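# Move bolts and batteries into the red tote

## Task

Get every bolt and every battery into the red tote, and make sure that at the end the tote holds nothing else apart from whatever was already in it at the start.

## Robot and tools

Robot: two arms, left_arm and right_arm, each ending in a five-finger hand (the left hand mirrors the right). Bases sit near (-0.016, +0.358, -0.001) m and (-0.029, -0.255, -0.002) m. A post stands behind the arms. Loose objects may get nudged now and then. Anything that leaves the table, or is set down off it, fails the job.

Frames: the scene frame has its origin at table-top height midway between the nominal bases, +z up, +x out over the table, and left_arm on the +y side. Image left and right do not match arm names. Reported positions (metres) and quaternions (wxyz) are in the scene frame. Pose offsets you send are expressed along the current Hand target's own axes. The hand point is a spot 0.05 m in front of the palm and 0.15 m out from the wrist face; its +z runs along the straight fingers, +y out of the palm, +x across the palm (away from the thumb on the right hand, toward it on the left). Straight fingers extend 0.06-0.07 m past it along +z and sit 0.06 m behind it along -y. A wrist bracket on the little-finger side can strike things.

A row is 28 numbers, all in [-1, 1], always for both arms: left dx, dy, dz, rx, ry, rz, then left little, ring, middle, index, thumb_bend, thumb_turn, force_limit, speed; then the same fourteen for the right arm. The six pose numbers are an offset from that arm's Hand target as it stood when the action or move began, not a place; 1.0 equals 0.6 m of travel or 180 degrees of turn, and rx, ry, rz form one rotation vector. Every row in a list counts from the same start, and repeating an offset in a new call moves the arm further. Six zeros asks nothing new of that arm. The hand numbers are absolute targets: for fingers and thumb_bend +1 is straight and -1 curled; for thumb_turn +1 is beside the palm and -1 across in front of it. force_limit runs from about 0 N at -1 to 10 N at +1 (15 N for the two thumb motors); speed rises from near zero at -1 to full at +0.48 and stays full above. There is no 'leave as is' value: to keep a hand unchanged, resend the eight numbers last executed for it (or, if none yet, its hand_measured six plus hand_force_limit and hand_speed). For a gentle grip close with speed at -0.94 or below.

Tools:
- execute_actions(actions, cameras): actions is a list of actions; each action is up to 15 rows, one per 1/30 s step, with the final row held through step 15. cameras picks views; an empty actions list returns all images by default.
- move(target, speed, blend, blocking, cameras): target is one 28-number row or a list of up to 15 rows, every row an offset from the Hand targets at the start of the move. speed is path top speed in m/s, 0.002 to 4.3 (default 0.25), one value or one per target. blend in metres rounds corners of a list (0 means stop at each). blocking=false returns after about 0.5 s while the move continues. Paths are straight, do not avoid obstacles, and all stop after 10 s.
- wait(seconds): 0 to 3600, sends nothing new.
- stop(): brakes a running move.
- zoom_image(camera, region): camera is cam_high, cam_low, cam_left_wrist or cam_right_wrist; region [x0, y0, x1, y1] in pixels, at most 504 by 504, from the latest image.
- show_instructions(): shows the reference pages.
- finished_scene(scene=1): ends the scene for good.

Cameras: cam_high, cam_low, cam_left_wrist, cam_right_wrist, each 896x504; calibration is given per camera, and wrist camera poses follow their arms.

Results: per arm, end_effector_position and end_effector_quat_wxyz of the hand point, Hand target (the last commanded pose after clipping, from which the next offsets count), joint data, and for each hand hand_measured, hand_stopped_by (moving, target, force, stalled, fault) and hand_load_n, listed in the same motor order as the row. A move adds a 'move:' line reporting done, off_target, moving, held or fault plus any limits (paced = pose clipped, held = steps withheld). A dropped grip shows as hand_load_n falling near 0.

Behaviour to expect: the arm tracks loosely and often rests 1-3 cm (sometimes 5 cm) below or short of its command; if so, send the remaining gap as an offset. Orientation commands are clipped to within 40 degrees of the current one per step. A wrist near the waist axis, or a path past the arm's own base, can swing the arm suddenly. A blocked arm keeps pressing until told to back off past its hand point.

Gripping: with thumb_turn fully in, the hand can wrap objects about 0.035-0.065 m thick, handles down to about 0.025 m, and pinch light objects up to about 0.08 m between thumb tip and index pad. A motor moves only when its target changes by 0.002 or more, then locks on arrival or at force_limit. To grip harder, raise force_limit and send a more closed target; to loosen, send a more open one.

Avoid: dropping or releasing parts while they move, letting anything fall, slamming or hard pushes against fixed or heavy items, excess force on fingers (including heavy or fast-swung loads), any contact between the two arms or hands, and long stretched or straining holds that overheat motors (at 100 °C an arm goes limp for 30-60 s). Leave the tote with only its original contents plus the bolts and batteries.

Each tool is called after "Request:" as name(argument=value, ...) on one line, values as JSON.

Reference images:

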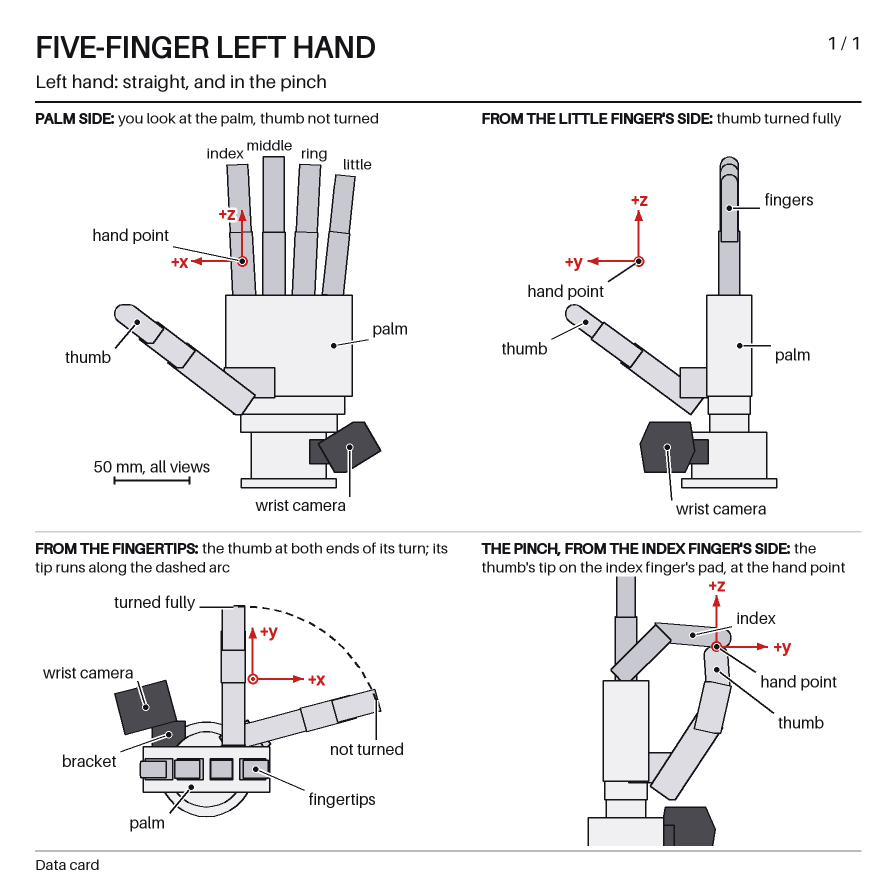

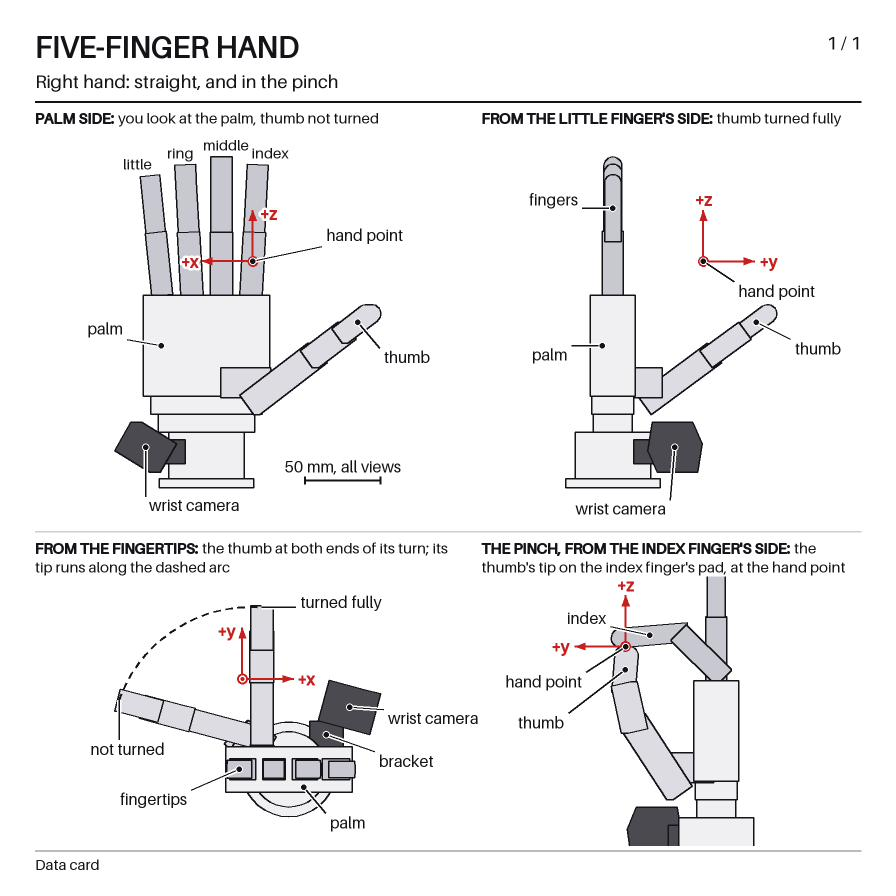

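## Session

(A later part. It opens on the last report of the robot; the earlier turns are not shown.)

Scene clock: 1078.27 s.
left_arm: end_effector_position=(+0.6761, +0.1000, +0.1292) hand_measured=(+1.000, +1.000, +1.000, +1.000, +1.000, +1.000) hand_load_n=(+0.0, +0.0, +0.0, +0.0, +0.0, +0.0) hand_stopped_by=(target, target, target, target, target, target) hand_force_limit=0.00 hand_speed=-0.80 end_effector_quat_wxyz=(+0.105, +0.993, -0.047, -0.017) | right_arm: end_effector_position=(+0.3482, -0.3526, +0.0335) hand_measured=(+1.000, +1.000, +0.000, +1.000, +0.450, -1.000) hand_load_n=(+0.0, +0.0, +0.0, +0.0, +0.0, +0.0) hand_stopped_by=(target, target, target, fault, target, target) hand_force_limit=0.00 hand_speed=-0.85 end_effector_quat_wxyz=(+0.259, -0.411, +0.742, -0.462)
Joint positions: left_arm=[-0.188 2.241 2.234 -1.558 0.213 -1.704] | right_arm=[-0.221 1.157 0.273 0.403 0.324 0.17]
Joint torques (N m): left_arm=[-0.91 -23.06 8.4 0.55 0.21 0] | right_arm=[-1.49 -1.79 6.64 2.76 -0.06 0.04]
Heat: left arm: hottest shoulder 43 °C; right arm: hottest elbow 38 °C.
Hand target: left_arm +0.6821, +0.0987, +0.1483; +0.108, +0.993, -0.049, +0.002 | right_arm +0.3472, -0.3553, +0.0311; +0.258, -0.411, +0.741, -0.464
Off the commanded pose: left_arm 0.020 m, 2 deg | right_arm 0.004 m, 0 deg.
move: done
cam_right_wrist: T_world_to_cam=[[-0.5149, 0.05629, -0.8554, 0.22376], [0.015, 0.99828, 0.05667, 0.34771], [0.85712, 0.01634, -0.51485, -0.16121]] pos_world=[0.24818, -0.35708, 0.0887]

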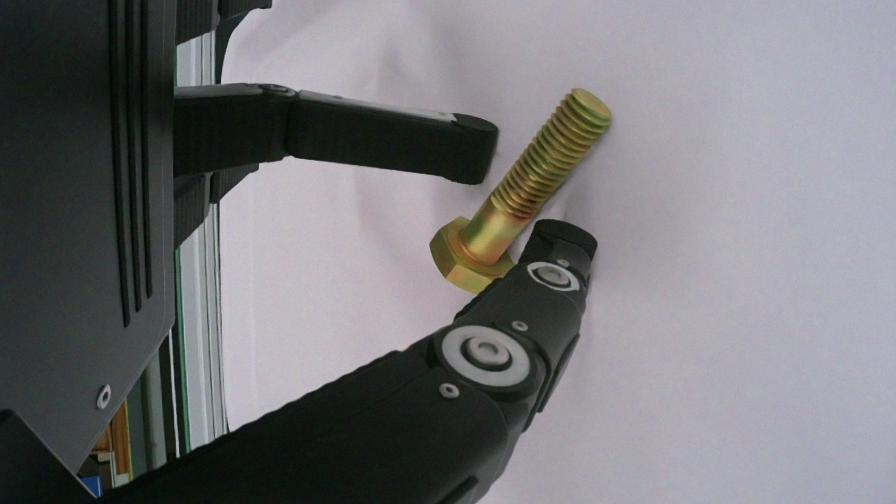

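Request:
move(target=[0,0,0,0,0,0,1,1,1,1,1,1,0,-0.8,0,0.0030,0.0015,0,0,0,1,1,-0.2,0.3,0.45,-1,0.0,-0.85], speed=0.03, cameras=["cam_right_wrist"])

Scene clock: 1080.70 s.
left_arm: end_effector_position=(+0.6761, +0.1000, +0.1292) hand_measured=(+1.000, +1.000, +1.000, +1.000, +1.000, +1.000) hand_load_n=(+0.0, +0.0, +0.0, +0.0, +0.0, +0.0) hand_stopped_by=(target, target, target, target, target, target) hand_force_limit=0.00 hand_speed=-0.80 end_effector_quat_wxyz=(+0.105, +0.993, -0.047, -0.017) | right_arm: end_effector_position=(+0.3476, -0.3525, +0.0308) hand_measured=(+1.000, +1.000, -0.200, +1.000, +0.450, -1.000) hand_load_n=(+0.0, +0.0, +0.0, +0.0, +0.0, +0.0) hand_stopped_by=(target, target, target, fault, target, target) hand_force_limit=0.00 hand_speed=-0.85 end_effector_quat_wxyz=(+0.258, -0.411, +0.742, -0.461)
Joint positions: left_arm=[-0.188 2.241 2.234 -1.558 0.213 -1.704] | right_arm=[-0.221 1.167 0.27 0.414 0.324 0.17]
Joint torques (N m): left_arm=[-0.91 -23.12 8.4 0.54 0.21 0.01] | right_arm=[-1.55 -1.96 6.61 2.8 -0.05 0.03]
Heat: left arm: hottest shoulder 43 °C; right arm: hottest elbow 38 °C.
Hand target: left_arm +0.6821, +0.0987, +0.1483; +0.108, +0.993, -0.049, +0.002 | right_arm +0.3472, -0.3553, +0.0291; +0.258, -0.411, +0.741, -0.464
Off the commanded pose: left_arm 0.020 m, 2 deg | right_arm 0.003 m, 0 deg.
move: done
cam_right_wrist: T_world_to_cam=[[-0.51679, 0.0567, -0.85423, 0.22183], [0.01482, 0.99825, 0.05729, 0.34775], [0.85598, 0.01695, -0.51672, -0.16156]] pos_world=[0.24777, -0.35698, 0.08609]

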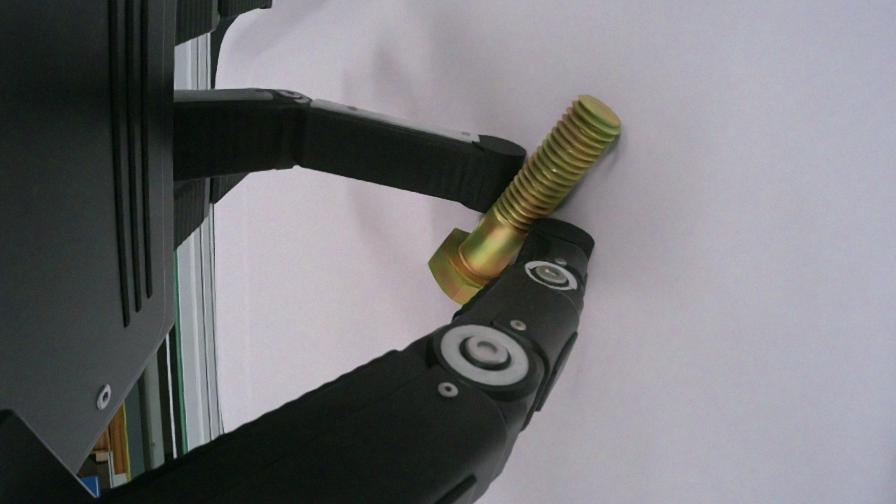

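Request:
move(target=[0,0,0,0,0,0,1,1,1,1,1,1,0,-0.8,0,0,0,0,0,0,1,1,-0.32,0.3,0.45,-1,0.0,-0.88], speed=0.03, cameras=["cam_right_wrist"])

Scene clock: 1082.43 s.
left_arm: end_effector_position=(+0.6761, +0.1000, +0.1292) hand_measured=(+1.000, +1.000, +1.000, +1.000, +1.000, +1.000) hand_load_n=(+0.0, +0.0, +0.0, +0.0, +0.0, +0.0) hand_stopped_by=(target, target, target, target, target, target) hand_force_limit=0.00 hand_speed=-0.80 end_effector_quat_wxyz=(+0.105, +0.993, -0.047, -0.017) | right_arm: end_effector_position=(+0.3482, -0.3526, +0.0315) hand_measured=(+1.000, +1.000, -0.276, +1.000, +0.452, -1.000) hand_load_n=(+0.0, +0.0, +5.0, +0.0, +5.0, +0.0) hand_stopped_by=(target, target, force, fault, target, target) hand_force_limit=0.00 hand_speed=-0.88 end_effector_quat_wxyz=(+0.259, -0.411, +0.742, -0.462)
Joint positions: left_arm=[-0.188 2.241 2.234 -1.558 0.213 -1.704] | right_arm=[-0.221 1.167 0.27 0.417 0.324 0.17]
Joint torques (N m): left_arm=[-0.85 -23.06 8.4 0.53 0.2 0] | right_arm=[-1.49 -1.9 6.61 2.69 -0.04 0.03]
Heat: left arm: hottest shoulder 43 °C; right arm: hottest elbow 38 °C.
Hand target: left_arm +0.6821, +0.0987, +0.1483; +0.108, +0.993, -0.049, +0.002 | right_arm +0.3471, -0.3553, +0.0290; +0.258, -0.411, +0.741, -0.464
Off the commanded pose: left_arm 0.020 m, 2 deg | right_arm 0.004 m, 0 deg.
move: done
cam_right_wrist: T_world_to_cam=[[-0.51391, 0.05609, -0.85601, 0.22161], [0.01466, 0.99829, 0.05661, 0.34793], [0.85772, 0.01654, -0.51386, -0.16251]] pos_world=[0.24818, -0.35708, 0.0865]

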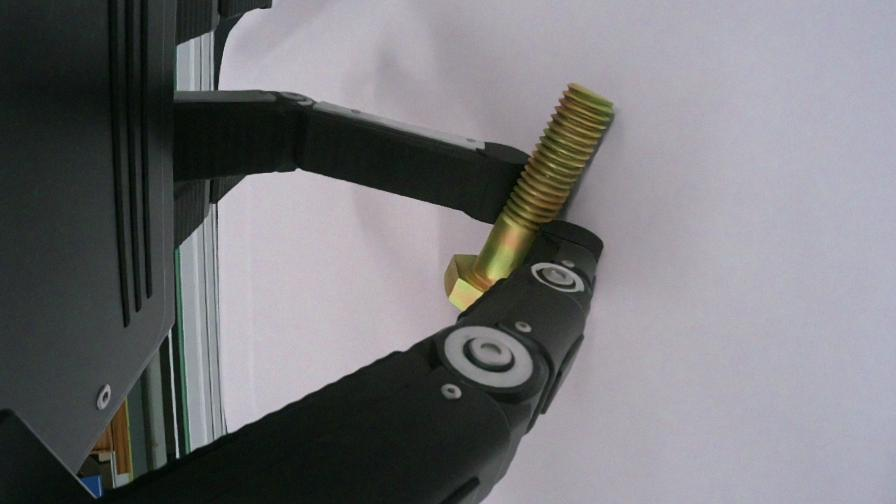

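Request:
move(target=[0,0,0,0,0,0,1,1,1,1,1,1,0,-0.8,0,-0.0449,-0.0219,0,0,0,1,1,-0.32,0.3,0.45,-1,0.0,-0.88], speed=0.04, cameras=["cam_right_wrist"])

Scene clock: 1085.43 s.
left_arm: end_effector_position=(+0.6761, +0.1000, +0.1292) hand_measured=(+1.000, +1.000, +1.000, +1.000, +1.000, +1.000) hand_load_n=(+0.0, +0.0, +0.0, +0.5, +0.0, +0.0) hand_stopped_by=(target, target, target, target, target, target) hand_force_limit=0.00 hand_speed=-0.80 end_effector_quat_wxyz=(+0.105, +0.993, -0.047, -0.017) | right_arm: end_effector_position=(+0.3328, -0.3496, +0.0397) hand_measured=(+1.000, +1.000, -0.276, +1.000, +0.452, -1.000) hand_load_n=(+0.0, +0.0, +5.0, +0.0, +6.0, +0.0) hand_stopped_by=(target, target, force, fault, target, target) hand_force_limit=0.00 hand_speed=-0.88 end_effector_quat_wxyz=(+0.247, -0.418, +0.748, -0.452)
Joint positions: left_arm=[-0.188 2.241 2.234 -1.558 0.213 -1.704] | right_arm=[-0.221 1.059 0.27 0.272 0.324 0.17]
Joint torques (N m): left_arm=[-0.85 -23.06 8.42 0.54 0.21 0] | right_arm=[-1.55 -2.84 10.8 1.7 -0.02 0.02]
Heat: left arm: hottest shoulder 43 °C; right arm: hottest elbow 38 °C.
Hand target: left_arm +0.6821, +0.0987, +0.1483; +0.108, +0.993, -0.049, +0.002 | right_arm +0.3471, -0.3553, +0.0590; +0.258, -0.411, +0.741, -0.464
Off the commanded pose: left_arm 0.020 m, 2 deg | right_arm 0.025 m, 2 deg.
move: off_target (right_arm)
cam_right_wrist: T_world_to_cam=[[-0.54461, 0.06203, -0.83639, 0.23206], [0.01674, 0.99787, 0.0631, 0.34358], [0.83852, 0.02036, -0.54449, -0.13621]] pos_world=[0.23485, -0.35447, 0.09825]

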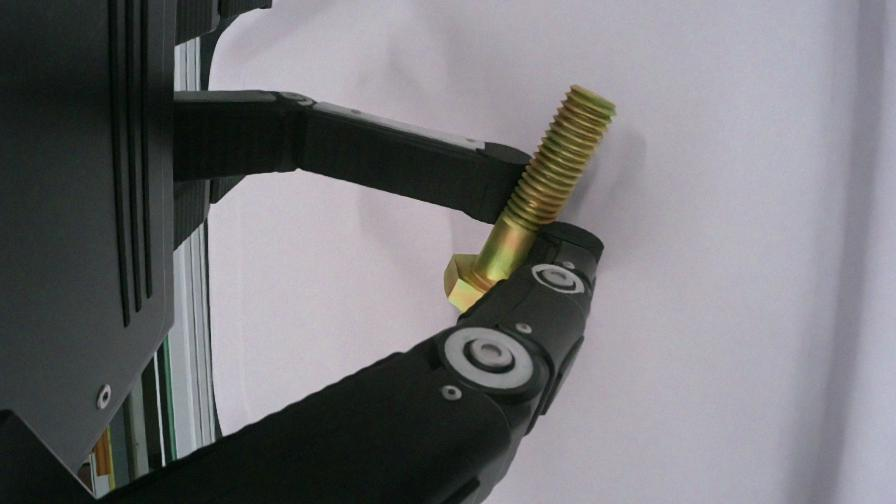

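Request:
move(target=[[0,0,0,0,0,0,1,1,1,1,1,1,0,-0.8,0,-0.1648,-0.0804,0,0,0,1,1,-0.32,0.3,0.45,-1,0.0,-0.88],[0,0,0,0,0,0,1,1,1,1,1,1,0,-0.8,-0.4641,-0.0957,-0.3587,-0.0443,-0.3163,-0.1863,1,1,-0.32,0.3,0.45,-1,0.0,-0.88]], speed=[0.1,0.15], blend=[0.02,0], cameras=["cam_right_wrist","cam_high"])

Scene clock: 1095.90 s.
left_arm: end_effector_position=(+0.6761, +0.1000, +0.1292) hand_measured=(+1.000, +1.000, +1.000, +1.000, +1.000, +1.000) hand_load_n=(+0.0, +0.0, +0.0, +0.0, +0.0, +0.0) hand_stopped_by=(target, target, target, target, target, target) hand_force_limit=0.00 hand_speed=-0.80 end_effector_quat_wxyz=(+0.105, +0.993, -0.047, -0.017) | right_arm: end_effector_position=(+0.3361, -0.0395, +0.1765) hand_measured=(+1.000, +1.000, -0.276, +1.000, +0.452, -1.000) hand_load_n=(+0.0, +0.0, +5.0, +0.0, +6.0, +0.0) hand_stopped_by=(target, target, force, fault, target, target) hand_force_limit=0.00 hand_speed=-0.88 end_effector_quat_wxyz=(-0.392, +0.786, -0.431, +0.205)
Joint positions: left_arm=[-0.188 2.241 2.234 -1.558 0.213 -1.704] | right_arm=[0.381 1.026 0.76 -0.396 -0.141 -0.089]
Joint torques (N m): left_arm=[-0.85 -23.06 8.4 0.54 0.21 0.01] | right_arm=[-0.56 -3.08 15.58 1.61 -0.26 -0.02]
Heat: left arm: hottest shoulder 43 °C; right arm: hottest elbow 39 °C.
Hand target: left_arm +0.6821, +0.0987, +0.1483; +0.108, +0.993, -0.049, +0.002 | right_arm +0.3514, -0.0300, +0.2049; -0.408, +0.783, -0.415, +0.218
Off the commanded pose: left_arm 0.020 m, 2 deg | right_arm 0.034 m, 3 deg.
move: off_target (right_arm)
cam_right_wrist: T_world_to_cam=[[-0.40751, -0.52311, -0.74853, 0.24431], [-0.87912, 0.44656, 0.16652, 0.28655], [0.24715, 0.72591, -0.64185, 0.17302]] pos_world=[0.30871, -0.12575, 0.24621]
Images, in order (width x height): cam_high 896x504, cam_right_wrist 896x504.

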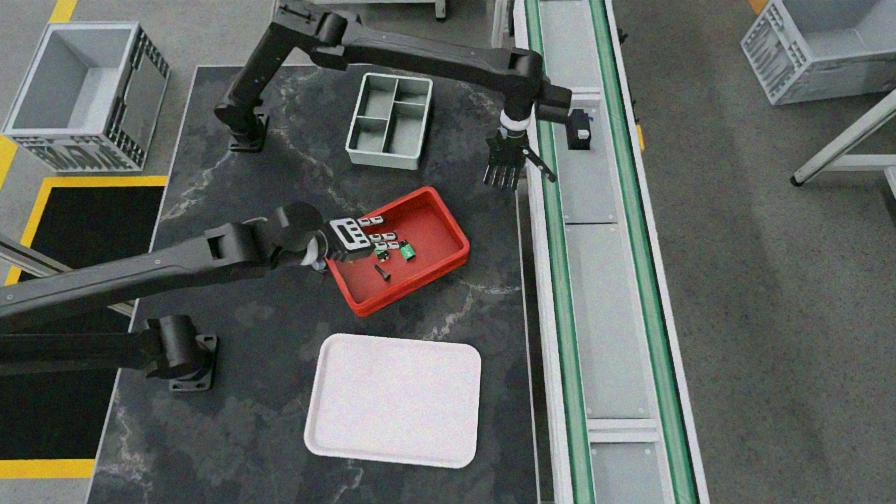

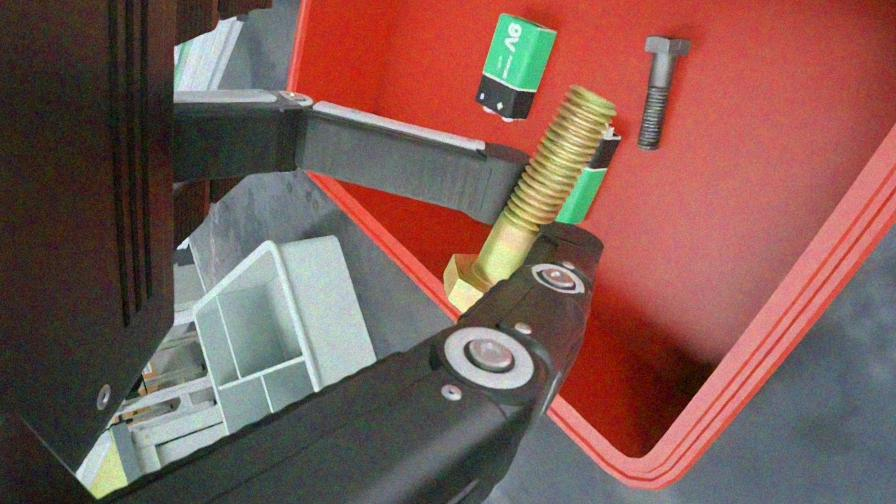

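Request:
zoom_image(camera="cam_right_wrist", region=[448, 100, 896, 504])

Scaled by 1.125.

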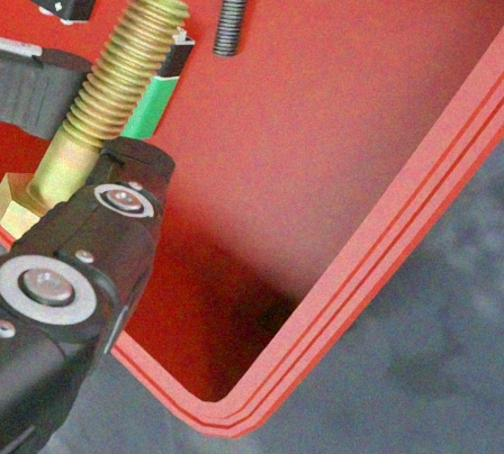

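Request:
move(target=[0,0,0,0,0,0,1,1,1,1,1,1,0,-0.8,0.0200,0.1100,0.0895,0,0,0,1,1,-0.32,0.3,0.45,-1,0.0,-0.88], speed=0.1, cameras=["cam_right_wrist"])

Scene clock: 1135.20 s.
left_arm: end_effector_position=(+0.6761, +0.1000, +0.1292) hand_measured=(+1.000, +1.000, +1.000, +1.000, +1.000, +1.000) hand_load_n=(+0.0, +0.0, +0.0, +0.0, +0.0, +0.5) hand_stopped_by=(target, target, target, target, target, target) hand_force_limit=0.00 hand_speed=-0.80 end_effector_quat_wxyz=(+0.105, +0.993, -0.047, -0.017) | right_arm: end_effector_position=(+0.3561, -0.0355, +0.1162) hand_measured=(+1.000, +1.000, -0.276, +1.000, +0.452, -1.000) hand_load_n=(+0.0, +0.0, +4.5, +0.0, +5.5, +0.0) hand_stopped_by=(target, target, force, fault, target, target) hand_force_limit=0.00 hand_speed=-0.88 end_effector_quat_wxyz=(-0.401, +0.786, -0.422, +0.208)
Joint positions: left_arm=[-0.188 2.241 2.234 -1.558 0.213 -1.704] | right_arm=[0.363 1.155 0.668 -0.156 -0.166 -0.109]
Joint torques (N m): left_arm=[-0.85 -23.06 8.42 0.53 0.21 0.01] | right_arm=[-1.44 -4.19 9.62 2.88 -0.32 -0.04]
Motor temperatures (°C): left_arm=[25 44 39 26 26 26] | right_arm=[29 29 46 27 27 25]
Heat: left arm: hottest shoulder 44 °C; right arm: hottest elbow 46 °C.
Hand target: left_arm +0.6821, +0.0987, +0.1483; +0.108, +0.993, -0.049, +0.002 | right_arm +0.3634, -0.0364, +0.1201; -0.408, +0.783, -0.416, +0.218
Off the commanded pose: left_arm 0.020 m, 2 deg | right_arm 0.008 m, 2 deg.
move: done
cam_right_wrist: T_world_to_cam=[[-0.3852, -0.52255, -0.76063, 0.2029], [-0.88853, 0.43266, 0.15274, 0.31689], [0.24929, 0.73468, -0.63096, 0.12474]] pos_world=[0.32862, -0.12272, 0.18464]

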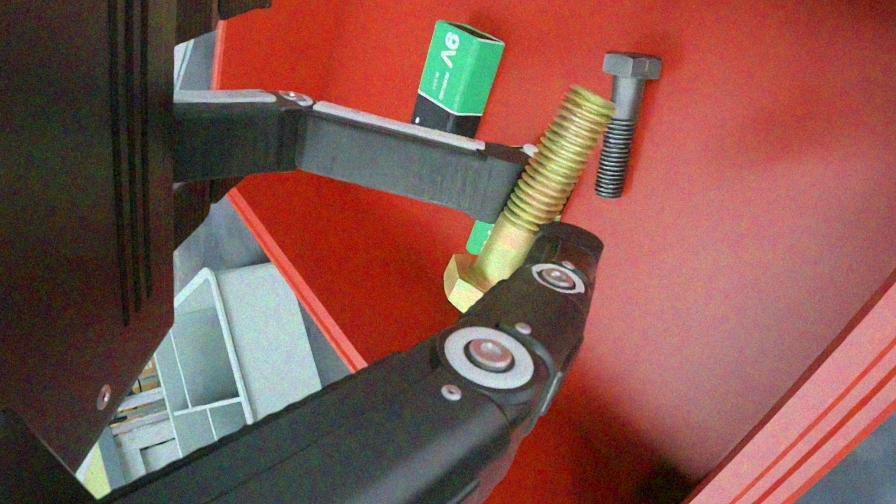

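Request:
move(target=[0,0,0,0,0,0,1,1,1,1,1,1,0,-0.8,-0.0004,0.0772,0.0642,0,0,0,1,1,-0.32,0.3,0.45,-1,0.0,-0.88], speed=0.08, cameras=["cam_right_wrist","cam_high","cam_low"])

Scene clock: 1148.80 s.
left_arm: end_effector_position=(+0.6761, +0.1000, +0.1292) hand_measured=(+1.000, +1.000, +1.000, +1.000, +1.000, +1.000) hand_load_n=(+0.0, +0.0, +0.0, +0.0, +0.0, +0.0) hand_stopped_by=(target, target, target, target, target, target) hand_force_limit=0.00 hand_speed=-0.80 end_effector_quat_wxyz=(+0.105, +0.993, -0.047, -0.017) | right_arm: end_effector_position=(+0.3615, -0.0332, +0.0574) hand_measured=(+1.000, +1.000, -0.276, +1.000, +0.452, -1.000) hand_load_n=(+0.0, +0.0, +4.5, +0.0, +6.0, +0.0) hand_stopped_by=(target, target, force, fault, target, target) hand_force_limit=0.00 hand_speed=-0.88 end_effector_quat_wxyz=(-0.402, +0.785, -0.422, +0.209)
Joint positions: left_arm=[-0.188 2.241 2.234 -1.558 0.213 -1.704] | right_arm=[0.363 1.29 0.588 0.062 -0.167 -0.109]
Joint torques (N m): left_arm=[-0.85 -23 8.4 0.54 0.21 0] | right_arm=[-0.97 -4.84 8.35 2.84 -0.2 0.02]
Heat: left arm: hottest shoulder 44 °C; right arm: hottest elbow 44 °C.
Hand target: left_arm +0.6821, +0.0987, +0.1483; +0.108, +0.993, -0.049, +0.002 | right_arm +0.3675, -0.0334, +0.0600; -0.408, +0.783, -0.416, +0.217
Off the commanded pose: left_arm 0.020 m, 2 deg | right_arm 0.007 m, 1 deg.
move: done
cam_right_wrist: T_world_to_cam=[[-0.38316, -0.52172, -0.76223, 0.16087], [-0.88907, 0.4321, 0.15116, 0.32986], [0.2505, 0.73559, -0.62941, 0.08418]] pos_world=[0.33383, -0.12052, 0.12574]
Images, in order (width x height): cam_high 896x504, cam_low 896x504, cam_right_wrist 896x504.

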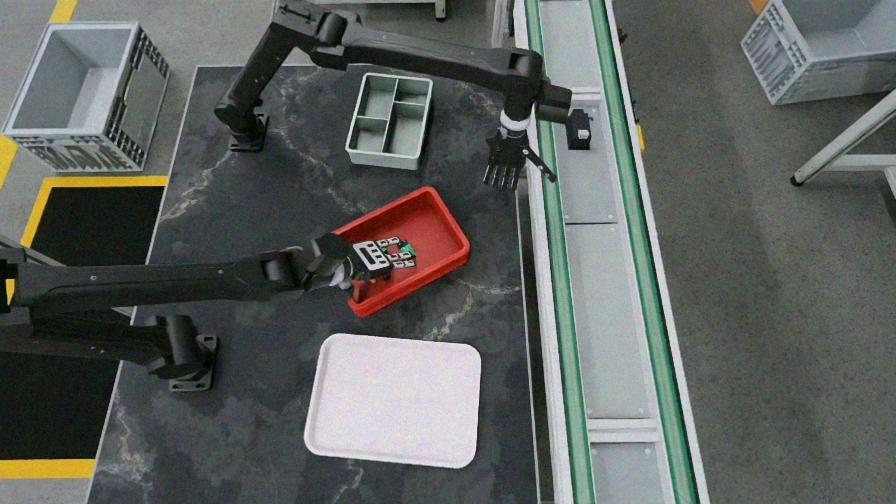

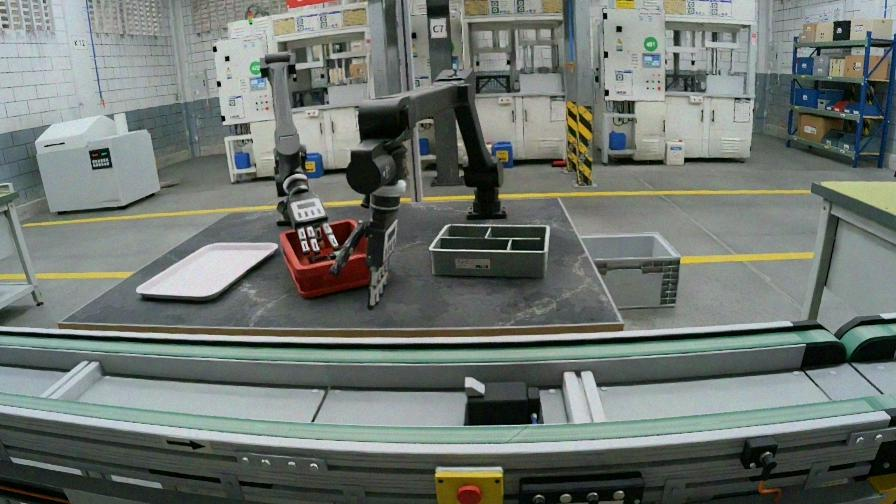

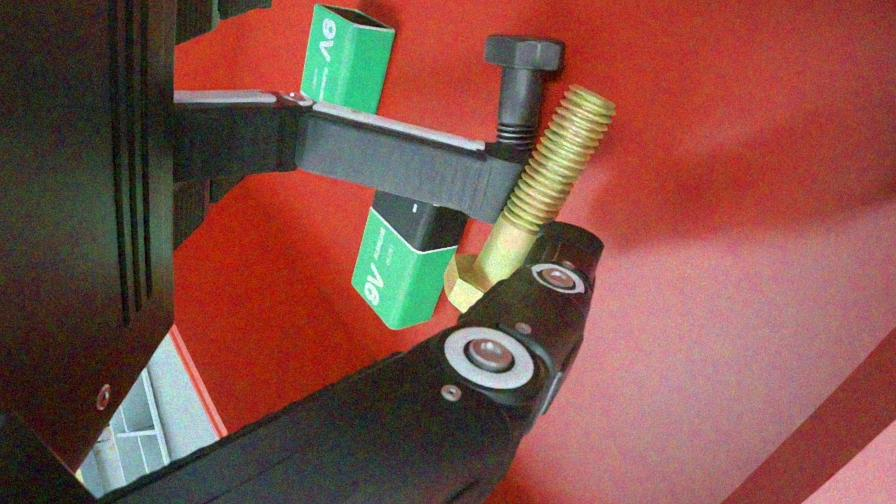

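Request:
move(target=[0,0,0,0,0,0,1,1,1,1,1,1,0,-0.8,0,0.0279,0.0123,0,0,0,1,1,-0.32,0.3,0.45,-1,0.0,-0.88], speed=0.05, cameras=["cam_right_wrist"])

Scene clock: 1160.50 s.
left_arm: end_effector_position=(+0.6761, +0.1000, +0.1292) hand_measured=(+1.000, +1.000, +1.000, +1.000, +1.000, +1.000) hand_load_n=(+0.0, +0.0, +0.0, +0.0, +0.0, +0.0) hand_stopped_by=(target, target, target, target, target, target) hand_force_limit=0.00 hand_speed=-0.80 end_effector_quat_wxyz=(+0.105, +0.993, -0.047, -0.017) | right_arm: end_effector_position=(+0.3585, -0.0344, +0.0399) hand_measured=(+1.000, +1.000, -0.276, +1.000, +0.452, -1.000) hand_load_n=(+0.0, +0.0, +4.5, +0.0, +6.0, +0.0) hand_stopped_by=(target, target, force, fault, target, target) hand_force_limit=0.00 hand_speed=-0.88 end_effector_quat_wxyz=(-0.402, +0.785, -0.422, +0.209)
Joint positions: left_arm=[-0.188 2.241 2.234 -1.558 0.213 -1.704] | right_arm=[0.363 1.326 0.557 0.129 -0.167 -0.109]
Joint torques (N m): left_arm=[-0.91 -23.06 8.42 0.53 0.2 0] | right_arm=[-1.32 -4.78 7.94 2.81 -0.27 -0.02]
Heat: left arm: hottest shoulder 44 °C; right arm: hottest elbow 43 °C.
Hand target: left_arm +0.6821, +0.0987, +0.1483; +0.108, +0.993, -0.049, +0.002 | right_arm +0.3645, -0.0354, +0.0421; -0.408, +0.783, -0.416, +0.217
Off the commanded pose: left_arm 0.020 m, 2 deg | right_arm 0.007 m, 1 deg.
move: done
cam_right_wrist: T_world_to_cam=[[-0.38263, -0.52147, -0.76267, 0.1455], [-0.88916, 0.43209, 0.15065, 0.33041], [0.25099, 0.73578, -0.629, 0.07465]] pos_world=[0.33073, -0.12182, 0.10814]

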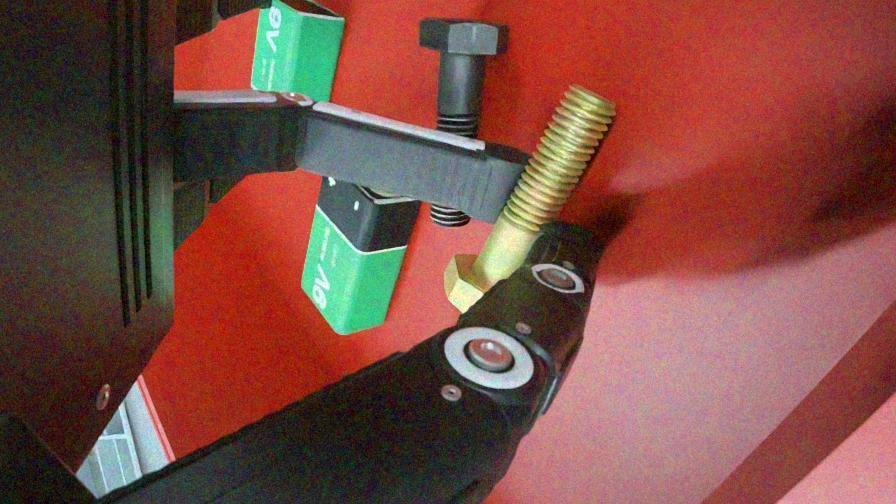

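Request:
move(target=[0,0,0,0,0,0,1,1,1,1,1,1,0,-0.8,0,0.0041,0.0029,0,0,0,1,1,-0.32,0.3,0.45,-1,0.0,-0.88], speed=0.03, cameras=[])

Request:
move(target=[0,0,0,0,0,0,1,1,1,1,1,1,0,-0.8,0,0.0041,0.0029,0,0,0,1,1,-0.32,0.3,0.45,-1,0.0,-0.88], speed=0.03, cameras=["cam_right_wrist"])

Scene clock: 1164.17 s.
left_arm: end_effector_position=(+0.6761, +0.1000, +0.1292) hand_measured=(+1.000, +1.000, +1.000, +1.000, +1.000, +1.000) hand_load_n=(+0.0, +0.0, +0.0, +0.0, +0.0, +0.0) hand_stopped_by=(target, target, target, target, target, target) hand_force_limit=0.00 hand_speed=-0.80 end_effector_quat_wxyz=(+0.105, +0.993, -0.047, -0.017) | right_arm: end_effector_position=(+0.3603, -0.0337, +0.0397) hand_measured=(+1.000, +1.000, -0.276, +1.000, +0.452, -1.000) hand_load_n=(+0.0, +0.0, +4.5, +0.0, +6.0, +0.0) hand_stopped_by=(target, target, force, fault, target, target) hand_force_limit=0.00 hand_speed=-0.88 end_effector_quat_wxyz=(-0.405, +0.784, -0.421, +0.211)
Joint positions: left_arm=[-0.188 2.241 2.234 -1.558 0.213 -1.704] | right_arm=[0.363 1.331 0.557 0.141 -0.167 -0.109]
Joint torques (N m): left_arm=[-0.91 -23.06 8.42 0.51 0.2 0] | right_arm=[-1.38 -4.54 7.58 2.86 -0.28 -0.01]
Heat: left arm: hottest shoulder 44 °C; right arm: hottest elbow 43 °C.
Hand target: left_arm +0.6821, +0.0987, +0.1483; +0.108, +0.993, -0.049, +0.002 | right_arm +0.3646, -0.0353, +0.0392; -0.408, +0.783, -0.415, +0.217
Off the commanded pose: left_arm 0.020 m, 2 deg | right_arm 0.005 m, 1 deg.
move: done

Scene clock: 1164.77 s.
left_arm: end_effector_position=(+0.6761, +0.1000, +0.1292) hand_measured=(+1.000, +1.000, +1.000, +1.000, +1.000, +1.000) hand_load_n=(+0.0, +0.0, +0.0, +0.0, +0.0, +0.0) hand_stopped_by=(target, target, target, target, target, target) hand_force_limit=0.00 hand_speed=-0.80 end_effector_quat_wxyz=(+0.105, +0.993, -0.047, -0.017) | right_arm: end_effector_position=(+0.3595, -0.0340, +0.0356) hand_measured=(+1.000, +1.000, -0.276, +1.000, +0.452, -1.000) hand_load_n=(+0.0, +0.0, +5.0, +0.0, +6.0, +0.0) hand_stopped_by=(target, target, force, fault, target, target) hand_force_limit=0.00 hand_speed=-0.88 end_effector_quat_wxyz=(-0.404, +0.785, -0.421, +0.210)
Joint positions: left_arm=[-0.188 2.241 2.234 -1.558 0.213 -1.704] | right_arm=[0.363 1.34 0.552 0.153 -0.167 -0.109]
Joint torques (N m): left_arm=[-0.85 -23.06 8.42 0.54 0.21 0] | right_arm=[-1.38 -4.72 7.69 2.85 -0.28 -0.02]
Heat: left arm: hottest shoulder 44 °C; right arm: hottest elbow 42 °C.
Hand target: left_arm +0.6821, +0.0987, +0.1483; +0.108, +0.993, -0.049, +0.002 | right_arm +0.3646, -0.0354, +0.0360; -0.408, +0.783, -0.416, +0.217
Off the commanded pose: left_arm 0.020 m, 2 deg | right_arm 0.005 m, 1 deg.
move: done
cam_right_wrist: T_world_to_cam=[[-0.37972, -0.52024, -0.76497, 0.142], [-0.88972, 0.43186, 0.14794, 0.33201], [0.25339, 0.73678, -0.62685, 0.07059]] pos_world=[0.33143, -0.12152, 0.10375]

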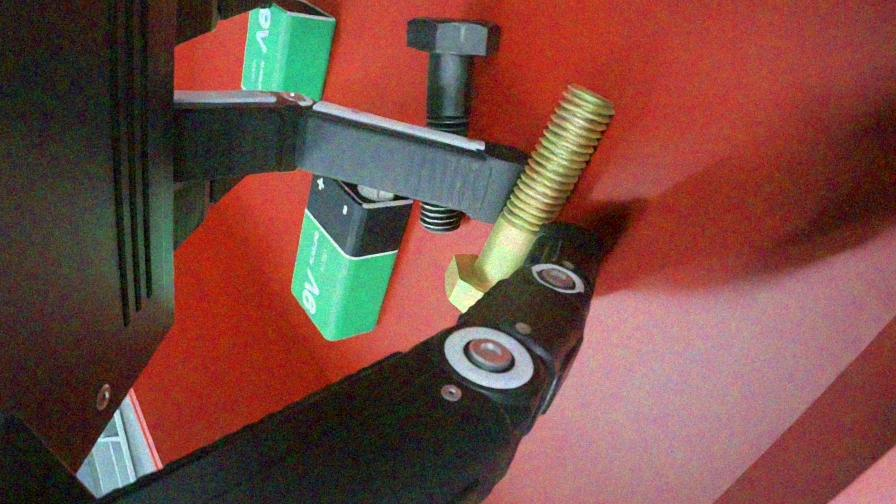

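Request:
move(target=[0,0,0,0,0,0,1,1,1,1,1,1,0,-0.8,0,0.0034,0.0024,0,0,0,1,1,-0.32,0.3,0.45,-1,0.0,-0.88], speed=0.03, cameras=["cam_right_wrist"])

Scene clock: 1166.77 s.
left_arm: end_effector_position=(+0.6761, +0.1000, +0.1292) hand_measured=(+1.000, +1.000, +1.000, +1.000, +1.000, +1.000) hand_load_n=(+0.0, +0.0, +0.0, +0.0, +0.0, +0.0) hand_stopped_by=(target, target, target, target, target, target) hand_force_limit=0.00 hand_speed=-0.80 end_effector_quat_wxyz=(+0.105, +0.993, -0.047, -0.017) | right_arm: end_effector_position=(+0.3611, -0.0333, +0.0355) hand_measured=(+1.000, +1.000, -0.276, +1.000, +0.452, -1.000) hand_load_n=(+0.0, +0.0, +4.5, +0.0, +6.0, +0.0) hand_stopped_by=(target, target, force, fault, target, target) hand_force_limit=0.00 hand_speed=-0.88 end_effector_quat_wxyz=(-0.406, +0.783, -0.420, +0.212)
Joint positions: left_arm=[-0.188 2.241 2.234 -1.558 0.213 -1.704] | right_arm=[0.363 1.345 0.552 0.164 -0.167 -0.109]
Joint torques (N m): left_arm=[-0.91 -23.12 8.4 0.54 0.21 0] | right_arm=[-1.49 -4.6 7.43 2.82 -0.29 -0.02]
Heat: left arm: hottest shoulder 44 °C; right arm: hottest elbow 42 °C.
Hand target: left_arm +0.6821, +0.0987, +0.1483; +0.108, +0.993, -0.049, +0.002 | right_arm +0.3646, -0.0354, +0.0336; -0.408, +0.783, -0.415, +0.217
Off the commanded pose: left_arm 0.020 m, 2 deg | right_arm 0.004 m, 1 deg.
move: done
cam_right_wrist: T_world_to_cam=[[-0.37537, -0.51846, -0.7683, 0.14147], [-0.89057, 0.43148, 0.14393, 0.33365], [0.25688, 0.73825, -0.62369, 0.06813]] pos_world=[0.33274, -0.12092, 0.10316]

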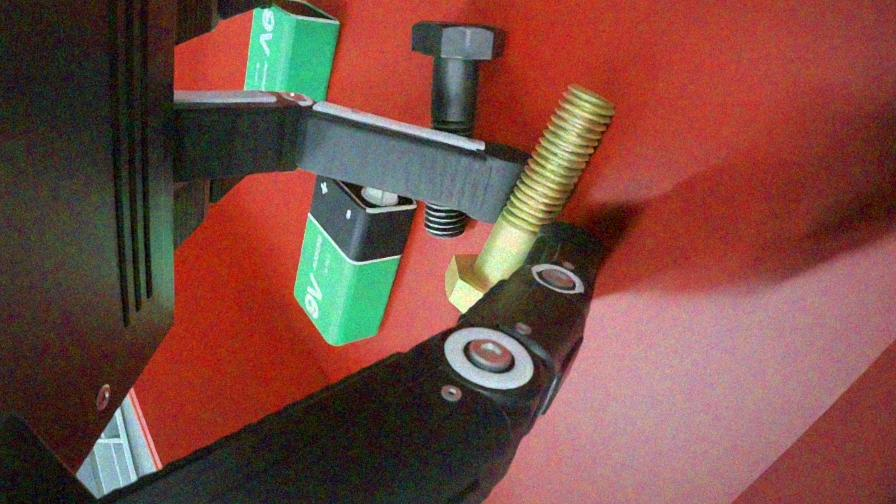

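Request:
move(target=[0,0,0,0,0,0,1,1,1,1,1,1,0,-0.8,0,0,0,0,0,0,1,1,-0.17,0.3,0.45,-1,0.2,-0.94], speed=0.03, cameras=["cam_right_wrist"])

Scene clock: 1169.20 s.
left_arm: end_effector_position=(+0.6761, +0.1000, +0.1292) hand_measured=(+1.000, +1.000, +1.000, +1.000, +1.000, +1.000) hand_load_n=(+0.0, +0.0, +0.0, +0.0, +0.0, +0.0) hand_stopped_by=(target, target, target, target, target, target) hand_force_limit=0.00 hand_speed=-0.80 end_effector_quat_wxyz=(+0.105, +0.993, -0.047, -0.017) | right_arm: end_effector_position=(+0.3616, -0.0331, +0.0359) hand_measured=(+1.000, +1.000, -0.170, +1.000, +0.450, -1.000) hand_load_n=(+0.0, +0.0, -2.5, +0.0, +0.0, +0.0) hand_stopped_by=(target, target, target, fault, target, target) hand_force_limit=0.20 hand_speed=-0.94 end_effector_quat_wxyz=(-0.407, +0.783, -0.420, +0.213)
Joint positions: left_arm=[-0.188 2.241 2.234 -1.558 0.213 -1.704] | right_arm=[0.363 1.345 0.552 0.166 -0.167 -0.109]
Joint torques (N m): left_arm=[-0.91 -23.06 8.42 0.53 0.21 0.01] | right_arm=[-1.38 -4.48 7.43 2.78 -0.27 -0.01]
Heat: left arm: hottest shoulder 44 °C; right arm: hottest elbow 42 °C.
Hand target: left_arm +0.6821, +0.0987, +0.1483; +0.108, +0.993, -0.049, +0.002 | right_arm +0.3646, -0.0354, +0.0336; -0.408, +0.783, -0.415, +0.218
Off the commanded pose: left_arm 0.020 m, 2 deg | right_arm 0.004 m, 1 deg.
move: done
cam_right_wrist: T_world_to_cam=[[-0.37378, -0.51781, -0.76952, 0.14154], [-0.89086, 0.43137, 0.14244, 0.33407], [0.25819, 0.73877, -0.62253, 0.06767]] pos_world=[0.33304, -0.12082, 0.10346]

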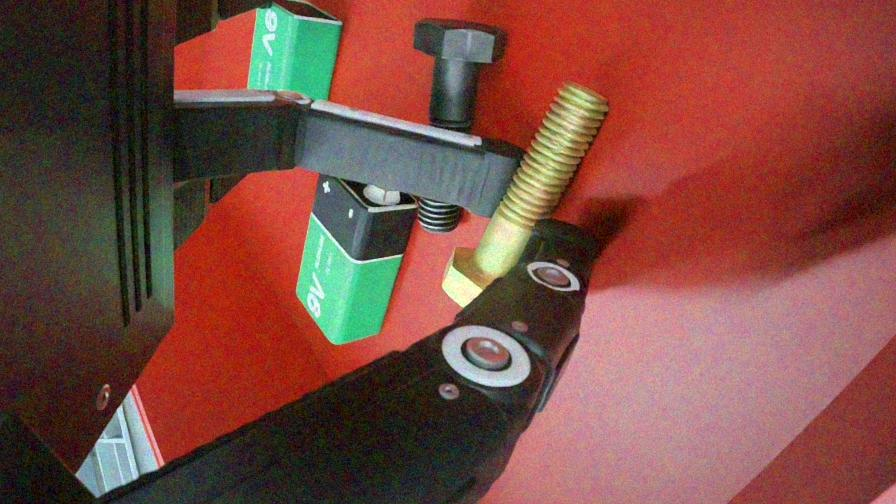

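Request:
move(target=[0,0,0,0,0,0,1,1,1,1,1,1,0,-0.8,0,-0.0456,-0.0074,0,0,0,1,1,-0.1,0.3,0.45,-1,0.2,-0.94], speed=0.05, cameras=["cam_right_wrist"])

Scene clock: 1173.17 s.
left_arm: end_effector_position=(+0.6761, +0.1000, +0.1292) hand_measured=(+1.000, +1.000, +1.000, +1.000, +1.000, +1.000) hand_load_n=(+0.0, +0.0, -0.5, +0.0, +0.0, +0.0) hand_stopped_by=(target, target, target, target, target, target) hand_force_limit=0.00 hand_speed=-0.80 end_effector_quat_wxyz=(+0.105, +0.993, -0.047, -0.017) | right_arm: end_effector_position=(+0.3590, -0.0344, +0.0387) hand_measured=(+1.000, +1.000, -0.100, +1.000, +0.450, -1.000) hand_load_n=(+0.0, +0.0, +0.0, +0.0, +0.0, +0.0) hand_stopped_by=(target, target, target, fault, target, target) hand_force_limit=0.20 hand_speed=-0.94 end_effector_quat_wxyz=(-0.397, +0.788, -0.424, +0.205)
Joint positions: left_arm=[-0.188 2.241 2.234 -1.558 0.213 -1.704] | right_arm=[0.363 1.332 0.568 0.11 -0.166 -0.109]
Joint torques (N m): left_arm=[-0.85 -23.06 8.4 0.54 0.2 0] | right_arm=[-0.79 -6.24 11.4 1.26 -0.05 0.04]
Motor temperatures (°C): left_arm=[25 44 39 26 26 26] | right_arm=[29 29 41 27 27 25]
Heat: left arm: hottest shoulder 44 °C; right arm: hottest elbow 41 °C.
Hand target: left_arm +0.6821, +0.0987, +0.1483; +0.108, +0.993, -0.049, +0.002 | right_arm +0.3745, -0.0287, +0.0584; -0.408, +0.783, -0.416, +0.217
Off the commanded pose: left_arm 0.020 m, 2 deg | right_arm 0.026 m, 2 deg.
move: off_target (right_arm)
cam_right_wrist: T_world_to_cam=[[-0.39325, -0.52587, -0.7542, 0.14819], [-0.8868, 0.43354, 0.1601, 0.32984], [0.24278, 0.73178, -0.63683, 0.07688]] pos_world=[0.33211, -0.12133, 0.10792]

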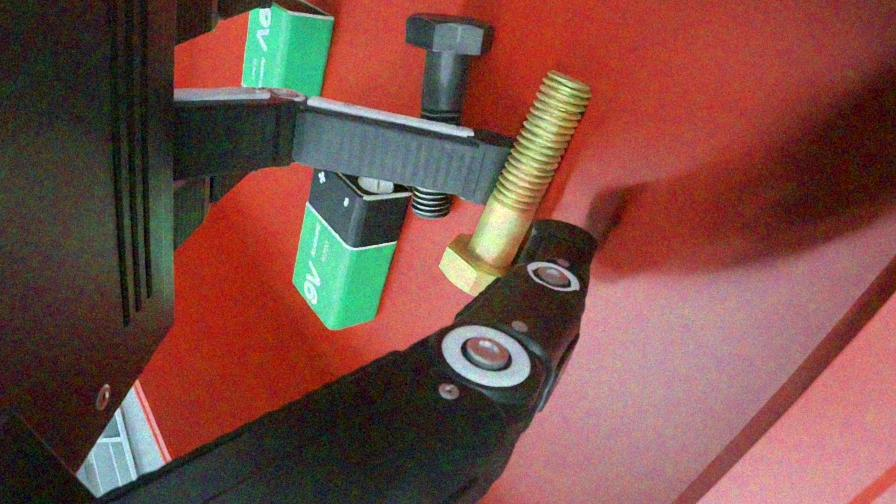

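Request:
move(target=[[0,0,0,0,0,0,1,1,1,1,1,1,0,-0.8,0,-0.0410,-0.0287,0,0,0,1,1,-0.1,0.3,0.45,-1,0.2,-0.94],[0,0,0,0,0,0,1,1,1,1,1,1,0,-0.8,0,-0.2048,-0.1434,0,0,0,1,1,-0.1,0.3,0.45,-1,0.2,-0.94]], speed=[0.05,0.12], blend=[0.015,0], cameras=["cam_right_wrist","cam_high","cam_low"])

Scene clock: 1177.93 s.
left_arm: end_effector_position=(+0.6761, +0.1000, +0.1292) hand_measured=(+1.000, +1.000, +1.000, +1.000, +1.000, +1.000) hand_load_n=(+0.0, +0.0, +0.0, +0.0, +0.0, +0.0) hand_stopped_by=(target, target, target, target, target, target) hand_force_limit=0.00 hand_speed=-0.80 end_effector_quat_wxyz=(+0.105, +0.993, -0.047, -0.017) | right_arm: end_effector_position=(+0.3605, -0.0337, +0.1782) hand_measured=(+1.000, +1.000, -0.100, +1.000, +0.450, -1.000) hand_load_n=(+0.0, +0.0, +0.0, +0.0, +0.0, +0.0) hand_stopped_by=(target, target, target, fault, target, target) hand_force_limit=0.20 hand_speed=-0.94 end_effector_quat_wxyz=(-0.392, +0.790, -0.426, +0.201)
Joint positions: left_arm=[-0.188 2.241 2.234 -1.558 0.213 -1.704] | right_arm=[0.363 1.105 0.821 -0.386 -0.166 -0.109]
Joint torques (N m): left_arm=[-0.91 -23.18 8.4 0.54 0.21 0] | right_arm=[-0.97 -5.25 14.67 1.5 -0.05 0.04]
Heat: left arm: hottest shoulder 44 °C; right arm: hottest elbow 41 °C.
Hand target: left_arm +0.6821, +0.0987, +0.1483; +0.108, +0.993, -0.049, +0.002 | right_arm +0.3742, -0.0286, +0.2086; -0.408, +0.783, -0.415, +0.217
Off the commanded pose: left_arm 0.020 m, 2 deg | right_arm 0.034 m, 3 deg.
move: off_target (right_arm)
cam_right_wrist: T_world_to_cam=[[-0.40411, -0.53037, -0.74526, 0.25661], [-0.88438, 0.4346, 0.17026, 0.30596], [0.23358, 0.72789, -0.64468, 0.16947]] pos_world=[0.3347, -0.12023, 0.2484]
Images, in order (width x height): cam_high 896x504, cam_low 896x504, cam_right_wrist 896x504.

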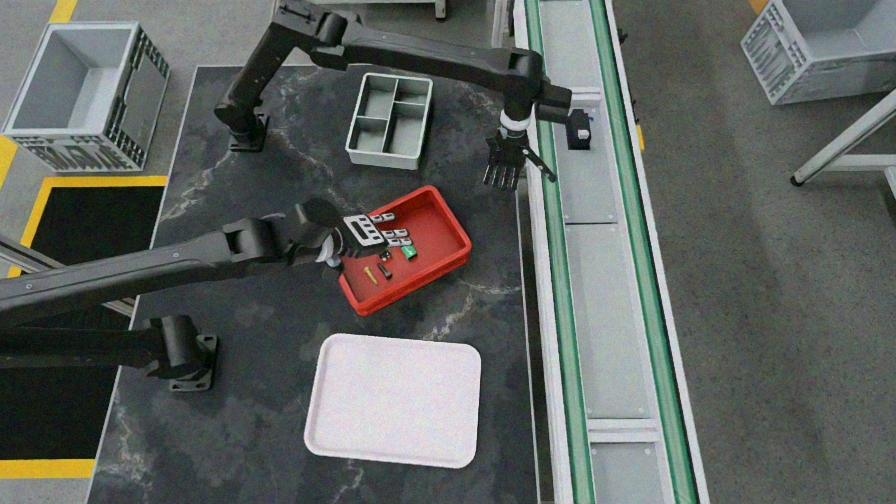

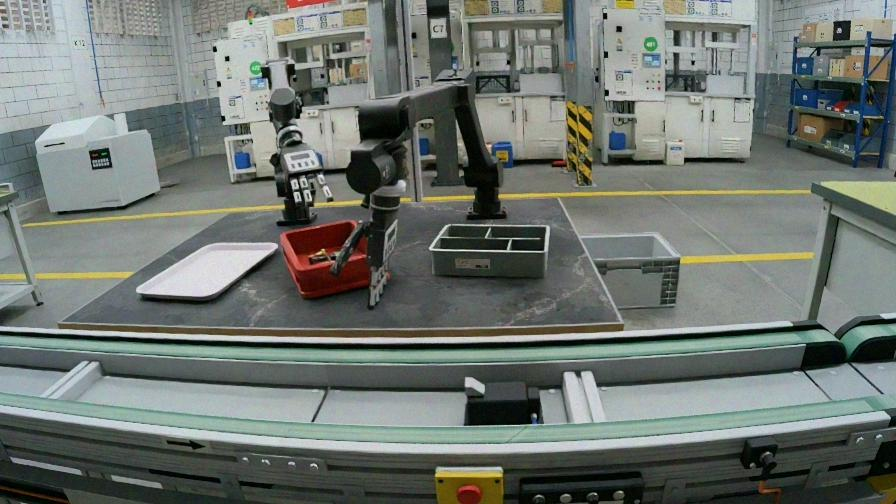

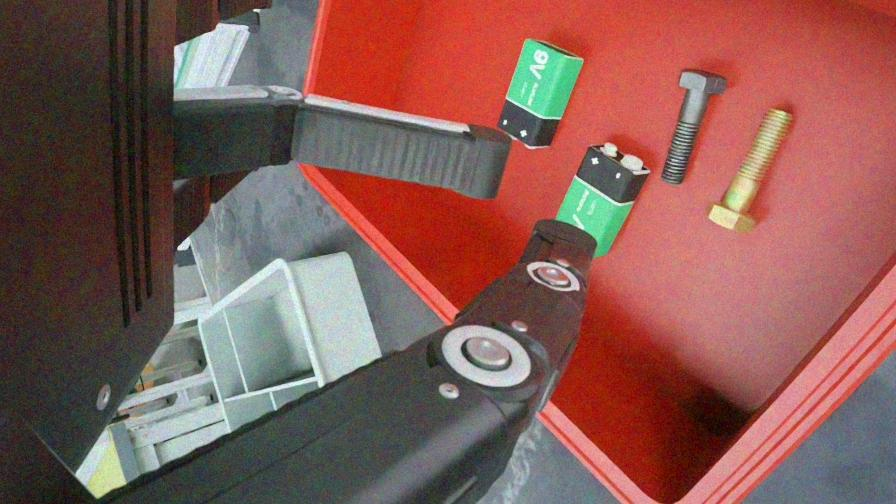

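Request:
finished_scene()

The scene is finished: the task was done.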